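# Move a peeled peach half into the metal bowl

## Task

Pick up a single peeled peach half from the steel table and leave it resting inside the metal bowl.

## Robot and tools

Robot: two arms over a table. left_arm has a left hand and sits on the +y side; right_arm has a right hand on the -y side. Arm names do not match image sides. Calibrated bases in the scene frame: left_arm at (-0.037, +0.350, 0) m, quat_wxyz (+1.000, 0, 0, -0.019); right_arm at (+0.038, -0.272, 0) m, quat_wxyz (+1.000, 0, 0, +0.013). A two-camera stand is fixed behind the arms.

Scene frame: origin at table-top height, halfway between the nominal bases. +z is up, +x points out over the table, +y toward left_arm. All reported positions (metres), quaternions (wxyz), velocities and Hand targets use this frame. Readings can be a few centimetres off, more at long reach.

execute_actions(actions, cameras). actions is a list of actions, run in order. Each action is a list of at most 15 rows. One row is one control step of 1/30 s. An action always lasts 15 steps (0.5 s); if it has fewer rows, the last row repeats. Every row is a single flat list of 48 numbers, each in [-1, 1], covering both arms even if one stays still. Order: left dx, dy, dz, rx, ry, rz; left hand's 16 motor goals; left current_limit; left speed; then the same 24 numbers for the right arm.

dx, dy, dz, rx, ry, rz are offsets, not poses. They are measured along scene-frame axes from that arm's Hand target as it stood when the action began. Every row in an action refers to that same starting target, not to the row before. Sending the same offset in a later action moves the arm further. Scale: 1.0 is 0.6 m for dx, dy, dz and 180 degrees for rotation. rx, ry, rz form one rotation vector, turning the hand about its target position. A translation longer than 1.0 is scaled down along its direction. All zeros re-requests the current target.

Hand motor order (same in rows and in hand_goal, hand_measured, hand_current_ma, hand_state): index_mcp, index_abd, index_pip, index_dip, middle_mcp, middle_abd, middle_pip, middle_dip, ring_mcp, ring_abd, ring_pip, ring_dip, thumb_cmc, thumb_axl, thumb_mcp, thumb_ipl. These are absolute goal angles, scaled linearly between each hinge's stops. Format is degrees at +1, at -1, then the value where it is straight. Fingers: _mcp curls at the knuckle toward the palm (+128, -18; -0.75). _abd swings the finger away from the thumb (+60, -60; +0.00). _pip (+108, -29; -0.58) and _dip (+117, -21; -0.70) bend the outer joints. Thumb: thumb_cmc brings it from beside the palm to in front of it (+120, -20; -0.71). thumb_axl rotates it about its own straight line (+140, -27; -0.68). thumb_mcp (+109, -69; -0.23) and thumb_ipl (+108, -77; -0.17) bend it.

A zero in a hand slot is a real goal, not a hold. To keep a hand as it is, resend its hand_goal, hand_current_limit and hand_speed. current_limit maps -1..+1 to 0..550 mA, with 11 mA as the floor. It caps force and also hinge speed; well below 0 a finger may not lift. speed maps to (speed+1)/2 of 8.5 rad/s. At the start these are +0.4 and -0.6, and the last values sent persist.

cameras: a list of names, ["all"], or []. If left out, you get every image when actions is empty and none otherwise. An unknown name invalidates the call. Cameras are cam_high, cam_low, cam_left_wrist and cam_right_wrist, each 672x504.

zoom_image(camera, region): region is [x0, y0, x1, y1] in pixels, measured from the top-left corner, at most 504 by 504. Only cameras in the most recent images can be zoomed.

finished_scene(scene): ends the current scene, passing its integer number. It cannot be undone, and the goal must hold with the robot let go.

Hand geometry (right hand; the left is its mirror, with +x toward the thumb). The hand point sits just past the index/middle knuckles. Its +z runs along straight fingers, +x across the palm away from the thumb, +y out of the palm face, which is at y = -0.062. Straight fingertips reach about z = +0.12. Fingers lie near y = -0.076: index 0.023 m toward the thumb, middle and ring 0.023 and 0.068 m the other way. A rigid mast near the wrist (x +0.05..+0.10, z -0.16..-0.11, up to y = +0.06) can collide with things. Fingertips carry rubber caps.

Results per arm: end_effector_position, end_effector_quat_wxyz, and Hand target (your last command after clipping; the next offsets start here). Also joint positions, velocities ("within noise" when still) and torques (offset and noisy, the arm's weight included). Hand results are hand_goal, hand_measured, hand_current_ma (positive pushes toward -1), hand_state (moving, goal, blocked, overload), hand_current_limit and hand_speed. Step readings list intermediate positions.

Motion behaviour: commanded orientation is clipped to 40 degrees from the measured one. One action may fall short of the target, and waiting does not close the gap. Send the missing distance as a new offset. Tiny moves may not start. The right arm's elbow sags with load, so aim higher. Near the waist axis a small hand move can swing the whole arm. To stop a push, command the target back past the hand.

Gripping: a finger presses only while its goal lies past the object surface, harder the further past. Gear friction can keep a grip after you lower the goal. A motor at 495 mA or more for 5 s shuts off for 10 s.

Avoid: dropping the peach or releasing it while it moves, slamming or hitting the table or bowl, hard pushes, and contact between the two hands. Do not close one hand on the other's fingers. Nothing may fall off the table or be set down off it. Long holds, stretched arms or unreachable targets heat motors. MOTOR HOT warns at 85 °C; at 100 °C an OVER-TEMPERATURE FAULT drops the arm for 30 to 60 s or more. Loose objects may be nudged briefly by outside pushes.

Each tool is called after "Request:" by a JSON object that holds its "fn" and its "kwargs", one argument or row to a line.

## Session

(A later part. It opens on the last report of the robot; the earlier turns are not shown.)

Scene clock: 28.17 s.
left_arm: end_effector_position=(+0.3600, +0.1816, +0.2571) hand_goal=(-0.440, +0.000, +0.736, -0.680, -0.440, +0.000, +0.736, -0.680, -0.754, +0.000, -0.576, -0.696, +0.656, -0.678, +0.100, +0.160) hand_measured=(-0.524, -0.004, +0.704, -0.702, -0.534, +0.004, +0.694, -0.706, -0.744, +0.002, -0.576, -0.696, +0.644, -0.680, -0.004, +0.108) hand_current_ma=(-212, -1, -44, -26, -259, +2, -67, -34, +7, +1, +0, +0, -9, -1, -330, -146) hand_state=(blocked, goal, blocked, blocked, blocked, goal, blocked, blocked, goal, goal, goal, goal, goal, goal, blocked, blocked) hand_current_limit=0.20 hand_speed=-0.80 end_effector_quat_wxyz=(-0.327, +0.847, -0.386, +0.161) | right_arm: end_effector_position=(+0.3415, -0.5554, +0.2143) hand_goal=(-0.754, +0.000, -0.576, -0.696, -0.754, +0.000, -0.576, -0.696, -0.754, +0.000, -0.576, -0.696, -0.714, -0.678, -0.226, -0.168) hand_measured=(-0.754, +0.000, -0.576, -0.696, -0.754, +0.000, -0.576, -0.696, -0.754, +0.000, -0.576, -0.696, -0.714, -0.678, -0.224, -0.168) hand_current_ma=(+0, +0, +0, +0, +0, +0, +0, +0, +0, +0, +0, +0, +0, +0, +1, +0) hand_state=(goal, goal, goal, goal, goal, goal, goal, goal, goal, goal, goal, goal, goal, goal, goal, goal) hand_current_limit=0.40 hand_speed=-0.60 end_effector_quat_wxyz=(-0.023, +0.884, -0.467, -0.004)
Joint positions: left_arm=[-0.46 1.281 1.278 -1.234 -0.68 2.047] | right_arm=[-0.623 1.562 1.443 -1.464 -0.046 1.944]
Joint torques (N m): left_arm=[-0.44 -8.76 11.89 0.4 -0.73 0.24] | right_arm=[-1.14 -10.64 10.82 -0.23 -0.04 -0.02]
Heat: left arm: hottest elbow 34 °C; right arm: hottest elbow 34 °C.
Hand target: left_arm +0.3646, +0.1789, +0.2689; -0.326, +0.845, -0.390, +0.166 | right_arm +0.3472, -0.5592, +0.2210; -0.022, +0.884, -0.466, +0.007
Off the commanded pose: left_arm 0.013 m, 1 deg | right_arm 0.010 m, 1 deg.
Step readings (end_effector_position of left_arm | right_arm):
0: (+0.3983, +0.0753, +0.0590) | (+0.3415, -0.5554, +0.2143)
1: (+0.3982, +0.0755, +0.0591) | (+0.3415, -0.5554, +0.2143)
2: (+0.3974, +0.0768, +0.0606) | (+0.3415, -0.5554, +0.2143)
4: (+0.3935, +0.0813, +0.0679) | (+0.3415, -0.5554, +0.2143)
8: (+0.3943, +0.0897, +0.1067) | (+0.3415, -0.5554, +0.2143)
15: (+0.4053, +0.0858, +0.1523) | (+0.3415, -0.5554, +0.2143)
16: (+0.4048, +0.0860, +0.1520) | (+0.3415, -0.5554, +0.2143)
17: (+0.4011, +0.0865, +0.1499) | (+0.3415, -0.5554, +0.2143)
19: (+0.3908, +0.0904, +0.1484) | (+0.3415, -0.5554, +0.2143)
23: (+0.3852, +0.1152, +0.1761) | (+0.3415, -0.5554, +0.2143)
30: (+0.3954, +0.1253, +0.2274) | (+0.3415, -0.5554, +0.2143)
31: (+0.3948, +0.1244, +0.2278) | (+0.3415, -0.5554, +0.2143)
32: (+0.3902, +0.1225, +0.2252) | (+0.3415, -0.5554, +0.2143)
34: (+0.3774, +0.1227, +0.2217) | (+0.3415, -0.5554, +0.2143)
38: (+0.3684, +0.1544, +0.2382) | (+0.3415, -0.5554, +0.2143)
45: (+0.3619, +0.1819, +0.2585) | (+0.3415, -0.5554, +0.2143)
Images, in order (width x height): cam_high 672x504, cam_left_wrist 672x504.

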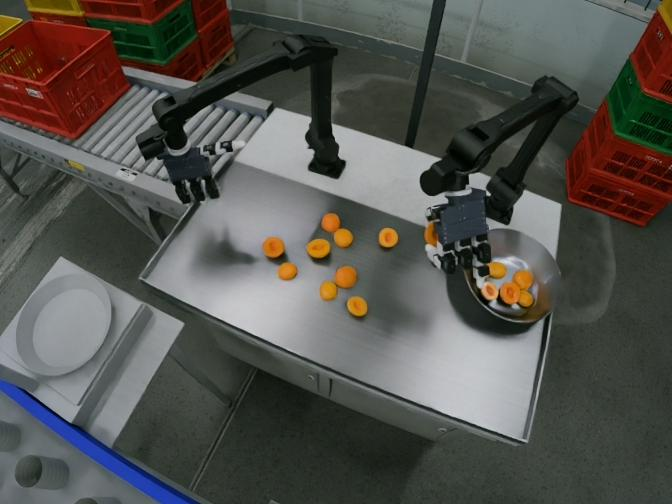

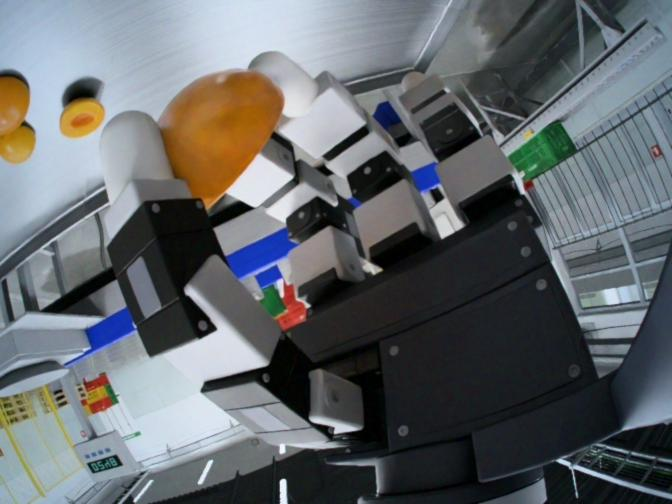

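Request:
{"fn": "execute_actions", "kwargs": {
  "actions": [
    [[-0.03,0.09,0.01,0,0,0.09,-0.44,0,0.737,-0.68,-0.44,0,0.737,-0.68,-0.754,0,-0.576,-0.696,0.657,-0.678,0.1,0.16,0.2,-0.8,0,0,0,0,0,0,-0.754,0,-0.576,-0.696,-0.754,0,-0.576,-0.696,-0.754,0,-0.576,-0.696,-0.714,-0.678,-0.226,-0.168,0.4,-0.6]],
    [[-0.053,0.134,0.01,0,0,0.09,-0.44,0,0.737,-0.68,-0.44,0,0.737,-0.68,-0.754,0,-0.576,-0.696,0.657,-0.678,0.1,0.16,0.2,-0.8,0,0,0,0,0,0,-0.754,0,-0.576,-0.696,-0.754,0,-0.576,-0.696,-0.754,0,-0.576,-0.696,-0.714,-0.678,-0.226,-0.168,0.4,-0.6]],
    [[-0.053,0.12,0,0,0,0.09,-0.44,0,0.737,-0.68,-0.44,0,0.737,-0.68,-0.754,0,-0.576,-0.696,0.657,-0.678,0.1,0.16,0.2,-0.8,0,0,0,0,0,0,-0.754,0,-0.576,-0.696,-0.754,0,-0.576,-0.696,-0.754,0,-0.576,-0.696,-0.714,-0.678,-0.226,-0.168,0.4,-0.6]]
  ],
  "cameras": ["cam_high","cam_left_wrist"]
}}

Scene clock: 30.87 s.
left_arm: end_effector_position=(+0.2808, +0.3828, +0.2731) hand_goal=(-0.440, +0.000, +0.736, -0.680, -0.440, +0.000, +0.736, -0.680, -0.754, +0.000, -0.576, -0.696, +0.656, -0.678, +0.100, +0.160) hand_measured=(-0.524, -0.004, +0.704, -0.702, -0.534, +0.004, +0.694, -0.706, -0.744, +0.002, -0.576, -0.696, +0.644, -0.680, -0.004, +0.108) hand_current_ma=(-212, -1, -45, -26, -258, +2, -67, -34, +7, +0, +0, +0, -10, -1, -330, -146) hand_state=(blocked, goal, blocked, blocked, blocked, goal, blocked, blocked, goal, goal, goal, goal, goal, goal, blocked, blocked) hand_current_limit=0.20 hand_speed=-0.80 end_effector_quat_wxyz=(-0.366, +0.930, -0.022, +0.011) | right_arm: end_effector_position=(+0.3415, -0.5554, +0.2143) hand_goal=(-0.754, +0.000, -0.576, -0.696, -0.754, +0.000, -0.576, -0.696, -0.754, +0.000, -0.576, -0.696, -0.714, -0.678, -0.226, -0.168) hand_measured=(-0.754, +0.000, -0.576, -0.696, -0.754, +0.000, -0.576, -0.696, -0.754, +0.000, -0.576, -0.696, -0.714, -0.678, -0.224, -0.168) hand_current_ma=(+0, +0, +0, +0, +0, +0, +0, +0, +0, +0, +0, +0, +0, +0, +1, +0) hand_state=(goal, goal, goal, goal, goal, goal, goal, goal, goal, goal, goal, goal, goal, goal, goal, goal) hand_current_limit=0.40 hand_speed=-0.60 end_effector_quat_wxyz=(-0.023, +0.884, -0.467, -0.004)
Joint positions: left_arm=[-0.035 1.107 1.192 -1.674 -0.749 1.538] | right_arm=[-0.623 1.562 1.443 -1.464 -0.046 1.944]
Joint torques (N m): left_arm=[-0.03 -7.24 9.89 0.02 -0.86 -0.06] | right_arm=[-1.2 -10.7 10.8 -0.23 -0.03 -0.02]
Heat: left arm: hottest elbow 34 °C; right arm: hottest elbow 34 °C.
Hand target: left_arm +0.2830, +0.3854, +0.2811; -0.366, +0.930, -0.008, +0.017 | right_arm +0.3472, -0.5592, +0.2210; -0.022, +0.884, -0.466, +0.007
Off the commanded pose: left_arm 0.009 m, 2 deg | right_arm 0.010 m, 1 deg.
joint sent to its limit (left arm) — joint 4 (wrist pitch), lower limit. The joint targets still meet the commanded pose.
Step readings (end_effector_position of left_arm | right_arm):
0: (+0.3599, +0.1816, +0.2571) | (+0.3415, -0.5554, +0.2143)
1: (+0.3597, +0.1817, +0.2570) | (+0.3415, -0.5554, +0.2143)
2: (+0.3581, +0.1846, +0.2565) | (+0.3415, -0.5554, +0.2143)
4: (+0.3522, +0.1944, +0.2558) | (+0.3415, -0.5554, +0.2143)
8: (+0.3454, +0.2210, +0.2590) | (+0.3415, -0.5554, +0.2143)
15: (+0.3415, +0.2335, +0.2626) | (+0.3415, -0.5554, +0.2143)
16: (+0.3414, +0.2339, +0.2626) | (+0.3415, -0.5554, +0.2143)
17: (+0.3399, +0.2365, +0.2627) | (+0.3415, -0.5554, +0.2143)
19: (+0.3329, +0.2497, +0.2618) | (+0.3415, -0.5554, +0.2143)
23: (+0.3152, +0.2944, +0.2649) | (+0.3415, -0.5554, +0.2143)
30: (+0.3106, +0.3127, +0.2739) | (+0.3415, -0.5554, +0.2143)
31: (+0.3106, +0.3129, +0.2739) | (+0.3415, -0.5554, +0.2143)
32: (+0.3094, +0.3151, +0.2737) | (+0.3415, -0.5554, +0.2143)
34: (+0.3035, +0.3277, +0.2720) | (+0.3415, -0.5554, +0.2143)
38: (+0.2846, +0.3676, +0.2693) | (+0.3415, -0.5554, +0.2143)
45: (+0.2802, +0.3827, +0.2729) | (+0.3415, -0.5554, +0.2143)
Images, in order (width x height): cam_high 672x504, cam_left_wrist 672x504.

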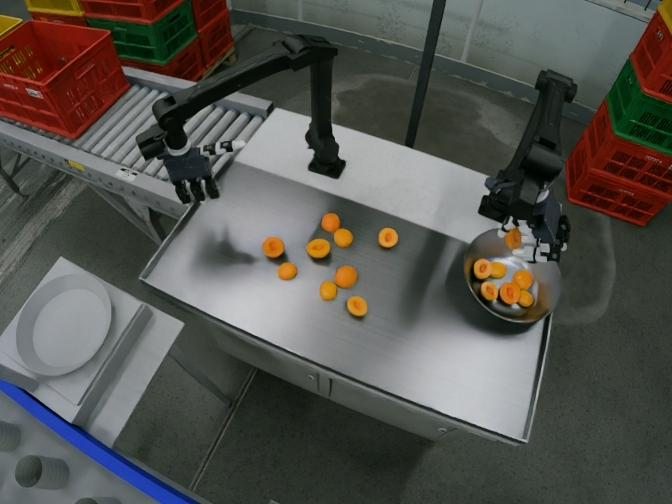

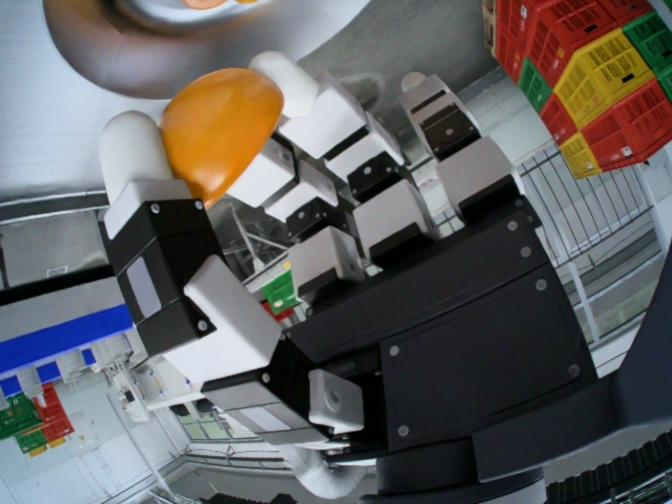

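Request:
{"fn": "execute_actions", "kwargs": {
  "actions": [
    [[0.048,0.095,-0.03,0,0,0,-0.44,0,0.737,-0.68,-0.44,0,0.737,-0.68,-0.89,0,0.883,-0.116,0.657,-0.678,0.1,0.16,0.2,-0.7,0,0,0,0,0,0,-0.754,0,-0.576,-0.696,-0.754,0,-0.576,-0.696,-0.754,0,-0.576,-0.696,-0.714,-0.678,-0.226,-0.168,0.4,-0.6]],
    [[0,0,-0.12,0,0,0,-0.44,0,0.737,-0.68,-0.44,0,0.737,-0.68,-0.89,0,0.883,-0.116,0.657,-0.678,0.1,0.16,0.2,-0.7,0,0,0,0,0,0,-0.754,0,-0.576,-0.696,-0.754,0,-0.576,-0.696,-0.754,0,-0.576,-0.696,-0.714,-0.678,-0.226,-0.168,0.4,-0.6]],
    [[0,0,-0.09,0,0,0,-0.44,0,0.737,-0.68,-0.44,0,0.737,-0.68,-0.89,0,0.883,-0.116,0.657,-0.678,0.1,0.16,0.2,-0.7,0,0,0,0,0,0,-0.754,0,-0.576,-0.696,-0.754,0,-0.576,-0.696,-0.754,0,-0.576,-0.696,-0.714,-0.678,-0.226,-0.168,0.4,-0.6]]
  ],
  "cameras": ["cam_high","cam_left_wrist"]
}}

Request:
{"fn": "zoom_image", "kwargs": {
  "camera": "cam_high",
  "region": [430, 190, 590, 340]
}}

Scene clock: 34.93 s.
left_arm: end_effector_position=(+0.3056, +0.4400, +0.1320) hand_goal=(-0.440, +0.000, +0.736, -0.680, -0.440, +0.000, +0.736, -0.680, -0.890, +0.000, +0.882, -0.116, +0.656, -0.678, +0.100, +0.160) hand_measured=(-0.524, -0.004, +0.704, -0.702, -0.534, +0.004, +0.694, -0.706, -0.880, +0.002, +0.876, -0.120, +0.644, -0.680, -0.004, +0.108) hand_current_ma=(-212, -1, -45, -26, -258, +2, -67, -34, +9, +0, -4, -1, -10, -1, -330, -146) hand_state=(blocked, goal, blocked, blocked, blocked, goal, blocked, blocked, goal, goal, goal, goal, goal, goal, blocked, blocked) hand_current_limit=0.20 hand_speed=-0.70 end_effector_quat_wxyz=(-0.365, +0.931, -0.007, +0.010) | right_arm: end_effector_position=(+0.3415, -0.5554, +0.2143) hand_goal=(-0.754, +0.000, -0.576, -0.696, -0.754, +0.000, -0.576, -0.696, -0.754, +0.000, -0.576, -0.696, -0.714, -0.678, -0.226, -0.168) hand_measured=(-0.754, +0.000, -0.576, -0.696, -0.754, +0.000, -0.576, -0.696, -0.754, +0.000, -0.576, -0.696, -0.714, -0.678, -0.224, -0.168) hand_current_ma=(+0, +0, +0, +0, +0, +0, +0, +0, +0, +0, +0, +0, +0, +0, +1, +0) hand_state=(goal, goal, goal, goal, goal, goal, goal, goal, goal, goal, goal, goal, goal, goal, goal, goal) hand_current_limit=0.40 hand_speed=-0.60 end_effector_quat_wxyz=(-0.023, +0.884, -0.467, -0.004)
Joint positions: left_arm=[0.15 1.192 0.879 -1.124 -0.738 1.749] | right_arm=[-0.623 1.562 1.443 -1.464 -0.046 1.944]
Joint torques (N m): left_arm=[-0.73 -7.3 9.37 0.88 -0.77 0.28] | right_arm=[-1.14 -10.64 10.78 -0.23 -0.04 -0.03]
Heat: left arm: hottest elbow 35 °C; right arm: hottest elbow 34 °C.
Hand target: left_arm +0.3118, +0.4423, +0.1369; -0.366, +0.931, -0.008, +0.017 | right_arm +0.3472, -0.5592, +0.2210; -0.022, +0.884, -0.466, +0.007
Off the commanded pose: left_arm 0.008 m, 1 deg | right_arm 0.010 m, 1 deg.
Step readings (end_effector_position of left_arm | right_arm):
0: (+0.2809, +0.3828, +0.2731) | (+0.3415, -0.5554, +0.2143)
1: (+0.2810, +0.3830, +0.2731) | (+0.3415, -0.5554, +0.2143)
2: (+0.2825, +0.3849, +0.2730) | (+0.3415, -0.5554, +0.2143)
4: (+0.2902, +0.3965, +0.2729) | (+0.3415, -0.5554, +0.2143)
8: (+0.3021, +0.4329, +0.2692) | (+0.3415, -0.5554, +0.2143)
15: (+0.3086, +0.4416, +0.2605) | (+0.3415, -0.5554, +0.2143)
16: (+0.3088, +0.4415, +0.2599) | (+0.3415, -0.5554, +0.2143)
17: (+0.3104, +0.4417, +0.2566) | (+0.3415, -0.5554, +0.2143)
19: (+0.3121, +0.4418, +0.2418) | (+0.3415, -0.5554, +0.2143)
23: (+0.3008, +0.4399, +0.1970) | (+0.3415, -0.5554, +0.2143)
30: (+0.3046, +0.4399, +0.1830) | (+0.3415, -0.5554, +0.2143)
31: (+0.3052, +0.4400, +0.1828) | (+0.3415, -0.5554, +0.2143)
32: (+0.3069, +0.4402, +0.1809) | (+0.3415, -0.5554, +0.2143)
34: (+0.3102, +0.4406, +0.1725) | (+0.3415, -0.5554, +0.2143)
38: (+0.3030, +0.4398, +0.1445) | (+0.3415, -0.5554, +0.2143)
45: (+0.3045, +0.4398, +0.1318) | (+0.3415, -0.5554, +0.2143)
Images, in order (width x height): cam_high 672x504, cam_left_wrist 672x504.

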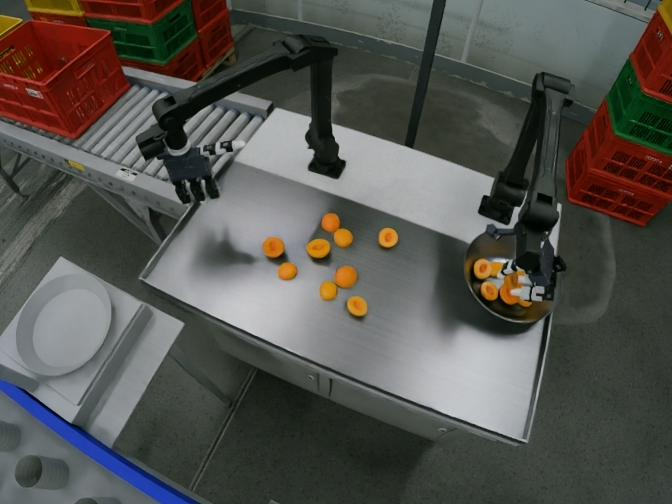

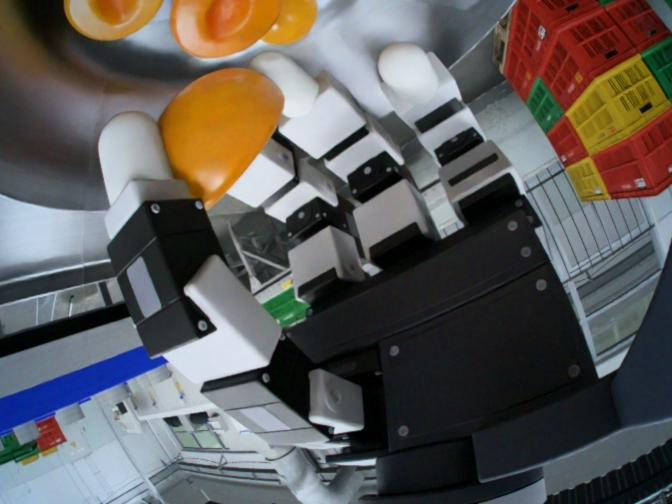

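Scaled by 3.150.

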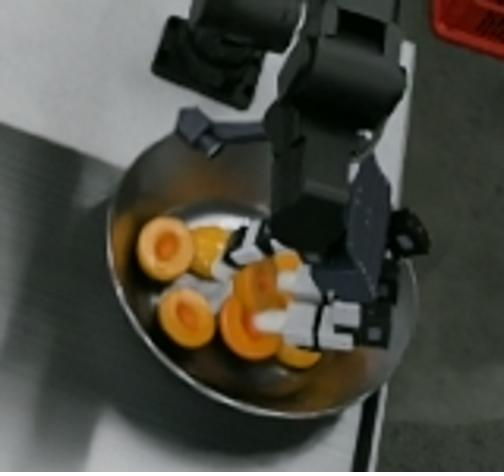

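Request:
{"fn": "execute_actions", "kwargs": {
  "actions": [
    [[0.0,0,-0.058,0,0,0,-0.44,0,0.737,-0.68,-0.44,0,0.737,-0.68,-0.89,0,0.883,-0.116,0.657,-0.678,0.1,0.16,0.2,-0.7,0,0,0,0,0,0,-0.754,0,-0.576,-0.696,-0.754,0,-0.576,-0.696,-0.754,0,-0.576,-0.696,-0.714,-0.678,-0.226,-0.168,0.4,-0.6]]
  ],
  "cameras": ["cam_high","cam_left_wrist"]
}}

Request:
{"fn": "zoom_image", "kwargs": {
  "camera": "cam_high",
  "region": [430, 190, 590, 340]
}}

Scene clock: 36.13 s.
left_arm: end_effector_position=(+0.3061, +0.4400, +0.0987) hand_goal=(-0.440, +0.000, +0.736, -0.680, -0.440, +0.000, +0.736, -0.680, -0.890, +0.000, +0.882, -0.116, +0.656, -0.678, +0.100, +0.160) hand_measured=(-0.524, -0.004, +0.704, -0.702, -0.534, +0.004, +0.694, -0.706, -0.880, +0.002, +0.876, -0.120, +0.644, -0.680, -0.004, +0.108) hand_current_ma=(-212, -1, -45, -26, -258, +2, -67, -34, +9, +0, -4, -1, -10, -1, -330, -146) hand_state=(blocked, goal, blocked, blocked, blocked, goal, blocked, blocked, goal, goal, goal, goal, goal, goal, blocked, blocked) hand_current_limit=0.20 hand_speed=-0.70 end_effector_quat_wxyz=(-0.365, +0.931, -0.007, +0.012) | right_arm: end_effector_position=(+0.3415, -0.5554, +0.2143) hand_goal=(-0.754, +0.000, -0.576, -0.696, -0.754, +0.000, -0.576, -0.696, -0.754, +0.000, -0.576, -0.696, -0.714, -0.678, -0.226, -0.168) hand_measured=(-0.754, +0.000, -0.576, -0.696, -0.754, +0.000, -0.576, -0.696, -0.754, +0.000, -0.576, -0.696, -0.714, -0.678, -0.224, -0.168) hand_current_ma=(+0, +0, +0, +0, +0, +0, +0, +0, +0, +0, +0, +0, +0, +0, +1, +0) hand_state=(goal, goal, goal, goal, goal, goal, goal, goal, goal, goal, goal, goal, goal, goal, goal, goal) hand_current_limit=0.40 hand_speed=-0.60 end_effector_quat_wxyz=(-0.023, +0.884, -0.467, -0.004)
Joint positions: left_arm=[0.15 1.227 0.814 -1.02 -0.738 1.75] | right_arm=[-0.623 1.562 1.443 -1.464 -0.046 1.944]
Joint torques (N m): left_arm=[0.03 -7.59 8.98 1.07 -0.77 0.27] | right_arm=[-1.2 -10.58 10.8 -0.23 -0.04 -0.03]
Heat: left arm: hottest elbow 35 °C; right arm: hottest elbow 34 °C.
Hand target: left_arm +0.3119, +0.4424, +0.1023; -0.366, +0.930, -0.008, +0.018 | right_arm +0.3472, -0.5592, +0.2210; -0.022, +0.884, -0.466, +0.007
Off the commanded pose: left_arm 0.007 m, 1 deg | right_arm 0.010 m, 1 deg.
Step readings (end_effector_position of left_arm | right_arm):
0: (+0.3056, +0.4400, +0.1320) | (+0.3415, -0.5554, +0.2143)
1: (+0.3059, +0.4400, +0.1320) | (+0.3415, -0.5554, +0.2143)
2: (+0.3067, +0.4401, +0.1310) | (+0.3415, -0.5554, +0.2143)
4: (+0.3093, +0.4404, +0.1259) | (+0.3415, -0.5554, +0.2143)
8: (+0.3059, +0.4400, +0.1084) | (+0.3415, -0.5554, +0.2143)
15: (+0.3054, +0.4399, +0.0986) | (+0.3415, -0.5554, +0.2143)
Images, in order (width x height): cam_high 672x504, cam_left_wrist 672x504.

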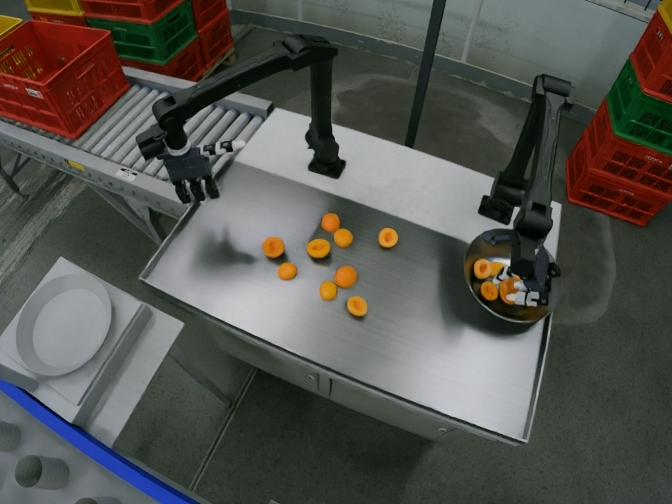

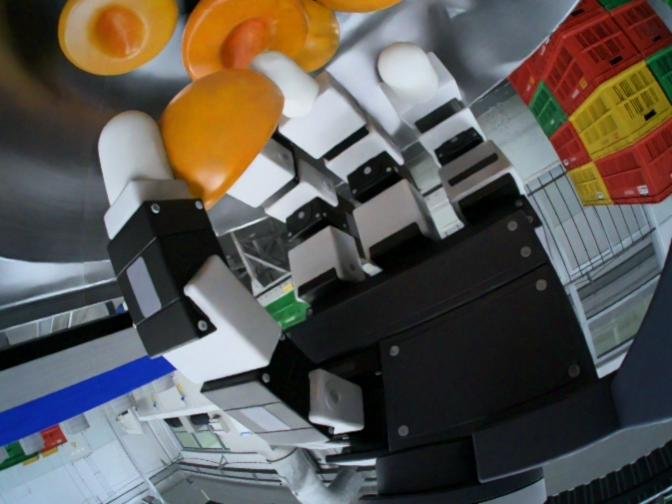

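Scaled by 3.150.

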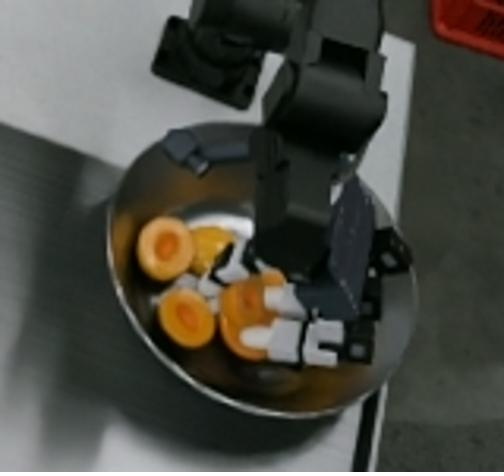

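Request:
{"fn": "execute_actions", "kwargs": {
  "actions": [
    [[0.0,0,-0.012,0,0,0,-0.44,0,0.737,-0.68,-0.44,0,0.737,-0.68,-0.89,0,0.883,-0.116,0.657,-0.678,0.1,0.16,0.2,-0.7,0,0,0,0,0,0,-0.754,0,-0.576,-0.696,-0.754,0,-0.576,-0.696,-0.754,0,-0.576,-0.696,-0.714,-0.678,-0.226,-0.168,0.4,-0.6]],
    [[0,0,0,0,0,0,-0.6,0,0.7,-0.69,-0.6,0,0.7,-0.69,-0.89,0,0.883,-0.116,0.657,-0.678,-0.08,0.05,0.2,-0.9,0,0,0,0,0,0,-0.754,0,-0.576,-0.696,-0.754,0,-0.576,-0.696,-0.754,0,-0.576,-0.696,-0.714,-0.678,-0.226,-0.168,0.4,-0.6]]
  ],
  "cameras": ["cam_left_wrist"]
}}

Scene clock: 37.83 s.
left_arm: end_effector_position=(+0.3084, +0.4403, +0.0951) hand_goal=(-0.600, +0.000, +0.700, -0.690, -0.600, +0.000, +0.700, -0.690, -0.890, +0.000, +0.882, -0.116, +0.656, -0.678, -0.080, +0.050) hand_measured=(-0.598, -0.004, +0.694, -0.694, -0.594, +0.004, +0.692, -0.694, -0.880, +0.002, +0.876, -0.120, +0.652, -0.680, -0.072, +0.050) hand_current_ma=(+1, -1, -3, -1, +3, +1, -5, -2, +9, +0, -4, -1, -1, -1, +6, +0) hand_state=(goal, goal, goal, goal, goal, goal, goal, goal, goal, goal, goal, goal, goal, goal, goal, goal) hand_current_limit=0.20 hand_speed=-0.90 end_effector_quat_wxyz=(-0.366, +0.930, -0.005, +0.017) | right_arm: end_effector_position=(+0.3415, -0.5554, +0.2143) hand_goal=(-0.754, +0.000, -0.576, -0.696, -0.754, +0.000, -0.576, -0.696, -0.754, +0.000, -0.576, -0.696, -0.714, -0.678, -0.226, -0.168) hand_measured=(-0.754, +0.000, -0.576, -0.696, -0.754, +0.000, -0.576, -0.696, -0.754, +0.000, -0.576, -0.696, -0.714, -0.678, -0.224, -0.168) hand_current_ma=(+0, +0, +0, +0, +0, +0, +0, +0, +0, +0, +0, +0, +0, +0, +1, +0) hand_state=(goal, goal, goal, goal, goal, goal, goal, goal, goal, goal, goal, goal, goal, goal, goal, goal) hand_current_limit=0.40 hand_speed=-0.60 end_effector_quat_wxyz=(-0.023, +0.884, -0.467, -0.004)
Joint positions: left_arm=[0.15 1.231 0.805 -0.996 -0.738 1.751] | right_arm=[-0.623 1.562 1.443 -1.464 -0.046 1.944]
Joint torques (N m): left_arm=[-0.73 -6.48 8.25 1.13 -0.81 0.25] | right_arm=[-1.14 -10.64 10.81 -0.25 -0.04 -0.03]
Heat: left arm: hottest elbow 35 °C; right arm: hottest elbow 35 °C.
Hand target: left_arm +0.3118, +0.4424, +0.0950; -0.366, +0.930, -0.008, +0.017 | right_arm +0.3472, -0.5592, +0.2210; -0.022, +0.884, -0.466, +0.007
Off the commanded pose: left_arm 0.004 m, 0 deg | right_arm 0.010 m, 1 deg.
Step readings (end_effector_position of left_arm | right_arm):
0: (+0.3061, +0.4400, +0.0987) | (+0.3415, -0.5554, +0.2143)
1: (+0.3061, +0.4400, +0.0987) | (+0.3415, -0.5554, +0.2143)
2: (+0.3065, +0.4400, +0.0987) | (+0.3415, -0.5554, +0.2143)
4: (+0.3078, +0.4402, +0.0985) | (+0.3415, -0.5554, +0.2143)
8: (+0.3085, +0.4403, +0.0969) | (+0.3415, -0.5554, +0.2143)
15: (+0.3080, +0.4402, +0.0950) | (+0.3415, -0.5554, +0.2143)
16: (+0.3080, +0.4402, +0.0950) | (+0.3415, -0.5554, +0.2143)
17: (+0.3081, +0.4402, +0.0950) | (+0.3415, -0.5554, +0.2143)
19: (+0.3081, +0.4402, +0.0950) | (+0.3415, -0.5554, +0.2143)
23: (+0.3080, +0.4402, +0.0950) | (+0.3415, -0.5554, +0.2143)
30: (+0.3080, +0.4402, +0.0950) | (+0.3415, -0.5554, +0.2143)
Images, in order (width x height): cam_left_wrist 672x504.

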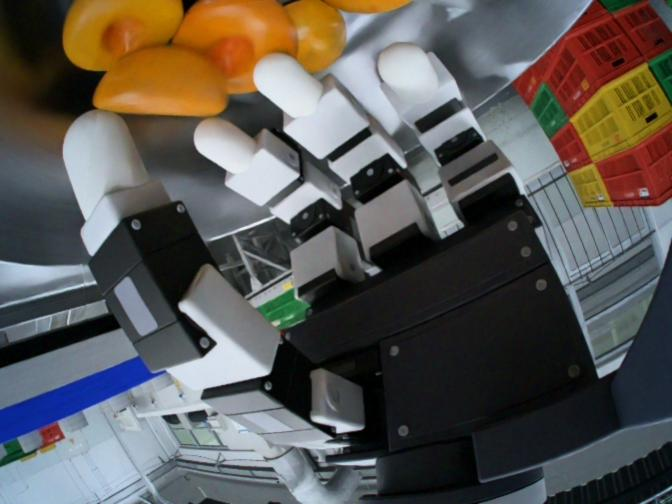

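Request:
{"fn": "execute_actions", "kwargs": {
  "actions": [
    [[0.0,0,0.2,0,0,0,-0.849,0,0.737,-0.696,-0.849,0,0.737,-0.696,-0.89,0,0.883,-0.116,0.657,-0.678,-0.17,-0.11,0.2,-0.8,0,0,0,0,0,0,-0.754,0,-0.576,-0.696,-0.754,0,-0.576,-0.696,-0.754,0,-0.576,-0.696,-0.714,-0.678,-0.226,-0.168,0.4,-0.6]]
  ],
  "cameras": ["cam_high","cam_left_wrist"]
}}

Request:
{"fn": "zoom_image", "kwargs": {
  "camera": "cam_high",
  "region": [430, 190, 590, 340]
}}

Scene clock: 39.07 s.
left_arm: end_effector_position=(+0.3017, +0.4394, +0.2006) hand_goal=(-0.850, +0.000, +0.736, -0.696, -0.850, +0.000, +0.736, -0.696, -0.890, +0.000, +0.882, -0.116, +0.656, -0.678, -0.170, -0.110) hand_measured=(-0.838, -0.002, +0.730, -0.694, -0.838, +0.004, +0.730, -0.694, -0.880, +0.002, +0.876, -0.120, +0.654, -0.680, -0.162, -0.108) hand_current_ma=(+10, -1, -3, +1, +11, +1, -4, +0, +8, +0, -4, -1, -1, -1, +7, +2) hand_state=(goal, goal, goal, goal, goal, goal, goal, goal, goal, goal, goal, goal, goal, goal, goal, goal) hand_current_limit=0.20 hand_speed=-0.80 end_effector_quat_wxyz=(-0.364, +0.931, -0.015, +0.008) | right_arm: end_effector_position=(+0.3415, -0.5554, +0.2143) hand_goal=(-0.754, +0.000, -0.576, -0.696, -0.754, +0.000, -0.576, -0.696, -0.754, +0.000, -0.576, -0.696, -0.714, -0.678, -0.226, -0.168) hand_measured=(-0.754, +0.000, -0.576, -0.696, -0.754, +0.000, -0.576, -0.696, -0.754, +0.000, -0.576, -0.696, -0.714, -0.678, -0.224, -0.168) hand_current_ma=(+0, +0, +0, +0, +0, +0, +0, +0, +0, +0, +0, +0, +0, +0, +1, +0) hand_state=(goal, goal, goal, goal, goal, goal, goal, goal, goal, goal, goal, goal, goal, goal, goal, goal) hand_current_limit=0.40 hand_speed=-0.60 end_effector_quat_wxyz=(-0.023, +0.884, -0.467, -0.004)
Joint positions: left_arm=[0.152 1.141 1.025 -1.317 -0.735 1.769] | right_arm=[-0.623 1.562 1.443 -1.464 -0.046 1.944]
Joint torques (N m): left_arm=[-0.79 -6.12 12.16 0.24 -0.9 0.04] | right_arm=[-1.2 -10.58 10.81 -0.25 -0.04 -0.02]
Heat: left arm: hottest elbow 35 °C; right arm: hottest elbow 35 °C.
Hand target: left_arm +0.3119, +0.4424, +0.2151; -0.366, +0.930, -0.008, +0.018 | right_arm +0.3472, -0.5592, +0.2210; -0.022, +0.884, -0.466, +0.007
Off the commanded pose: left_arm 0.018 m, 1 deg | right_arm 0.010 m, 1 deg.
Step readings (end_effector_position of left_arm | right_arm):
0: (+0.3084, +0.4403, +0.0951) | (+0.3415, -0.5554, +0.2143)
1: (+0.3082, +0.4402, +0.0950) | (+0.3415, -0.5554, +0.2143)
2: (+0.3061, +0.4398, +0.0963) | (+0.3415, -0.5554, +0.2143)
4: (+0.2971, +0.4386, +0.1067) | (+0.3415, -0.5554, +0.2143)
8: (+0.2993, +0.4389, +0.1559) | (+0.3415, -0.5554, +0.2143)
15: (+0.3065, +0.4400, +0.2058) | (+0.3415, -0.5554, +0.2143)
Images, in order (width x height): cam_high 672x504, cam_left_wrist 672x504.

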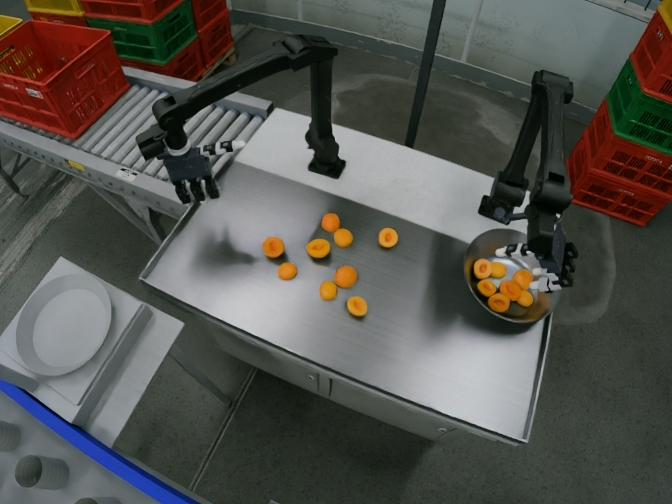

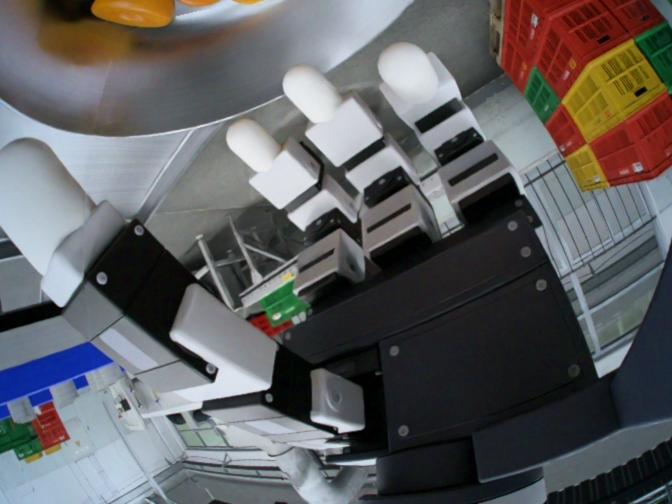

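Scaled by 3.150.

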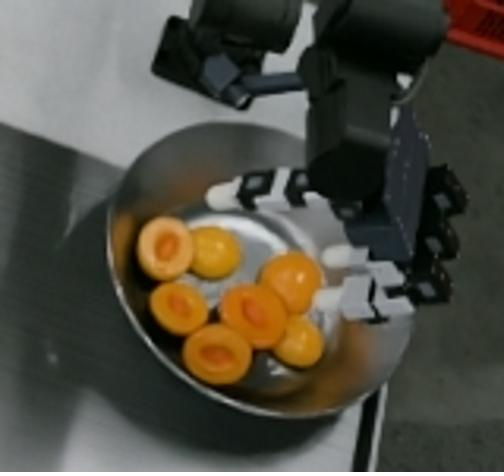

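Request:
{"fn": "finished_scene", "kwargs": {
  "scene": 1
}}

The scene is finished: the task was done.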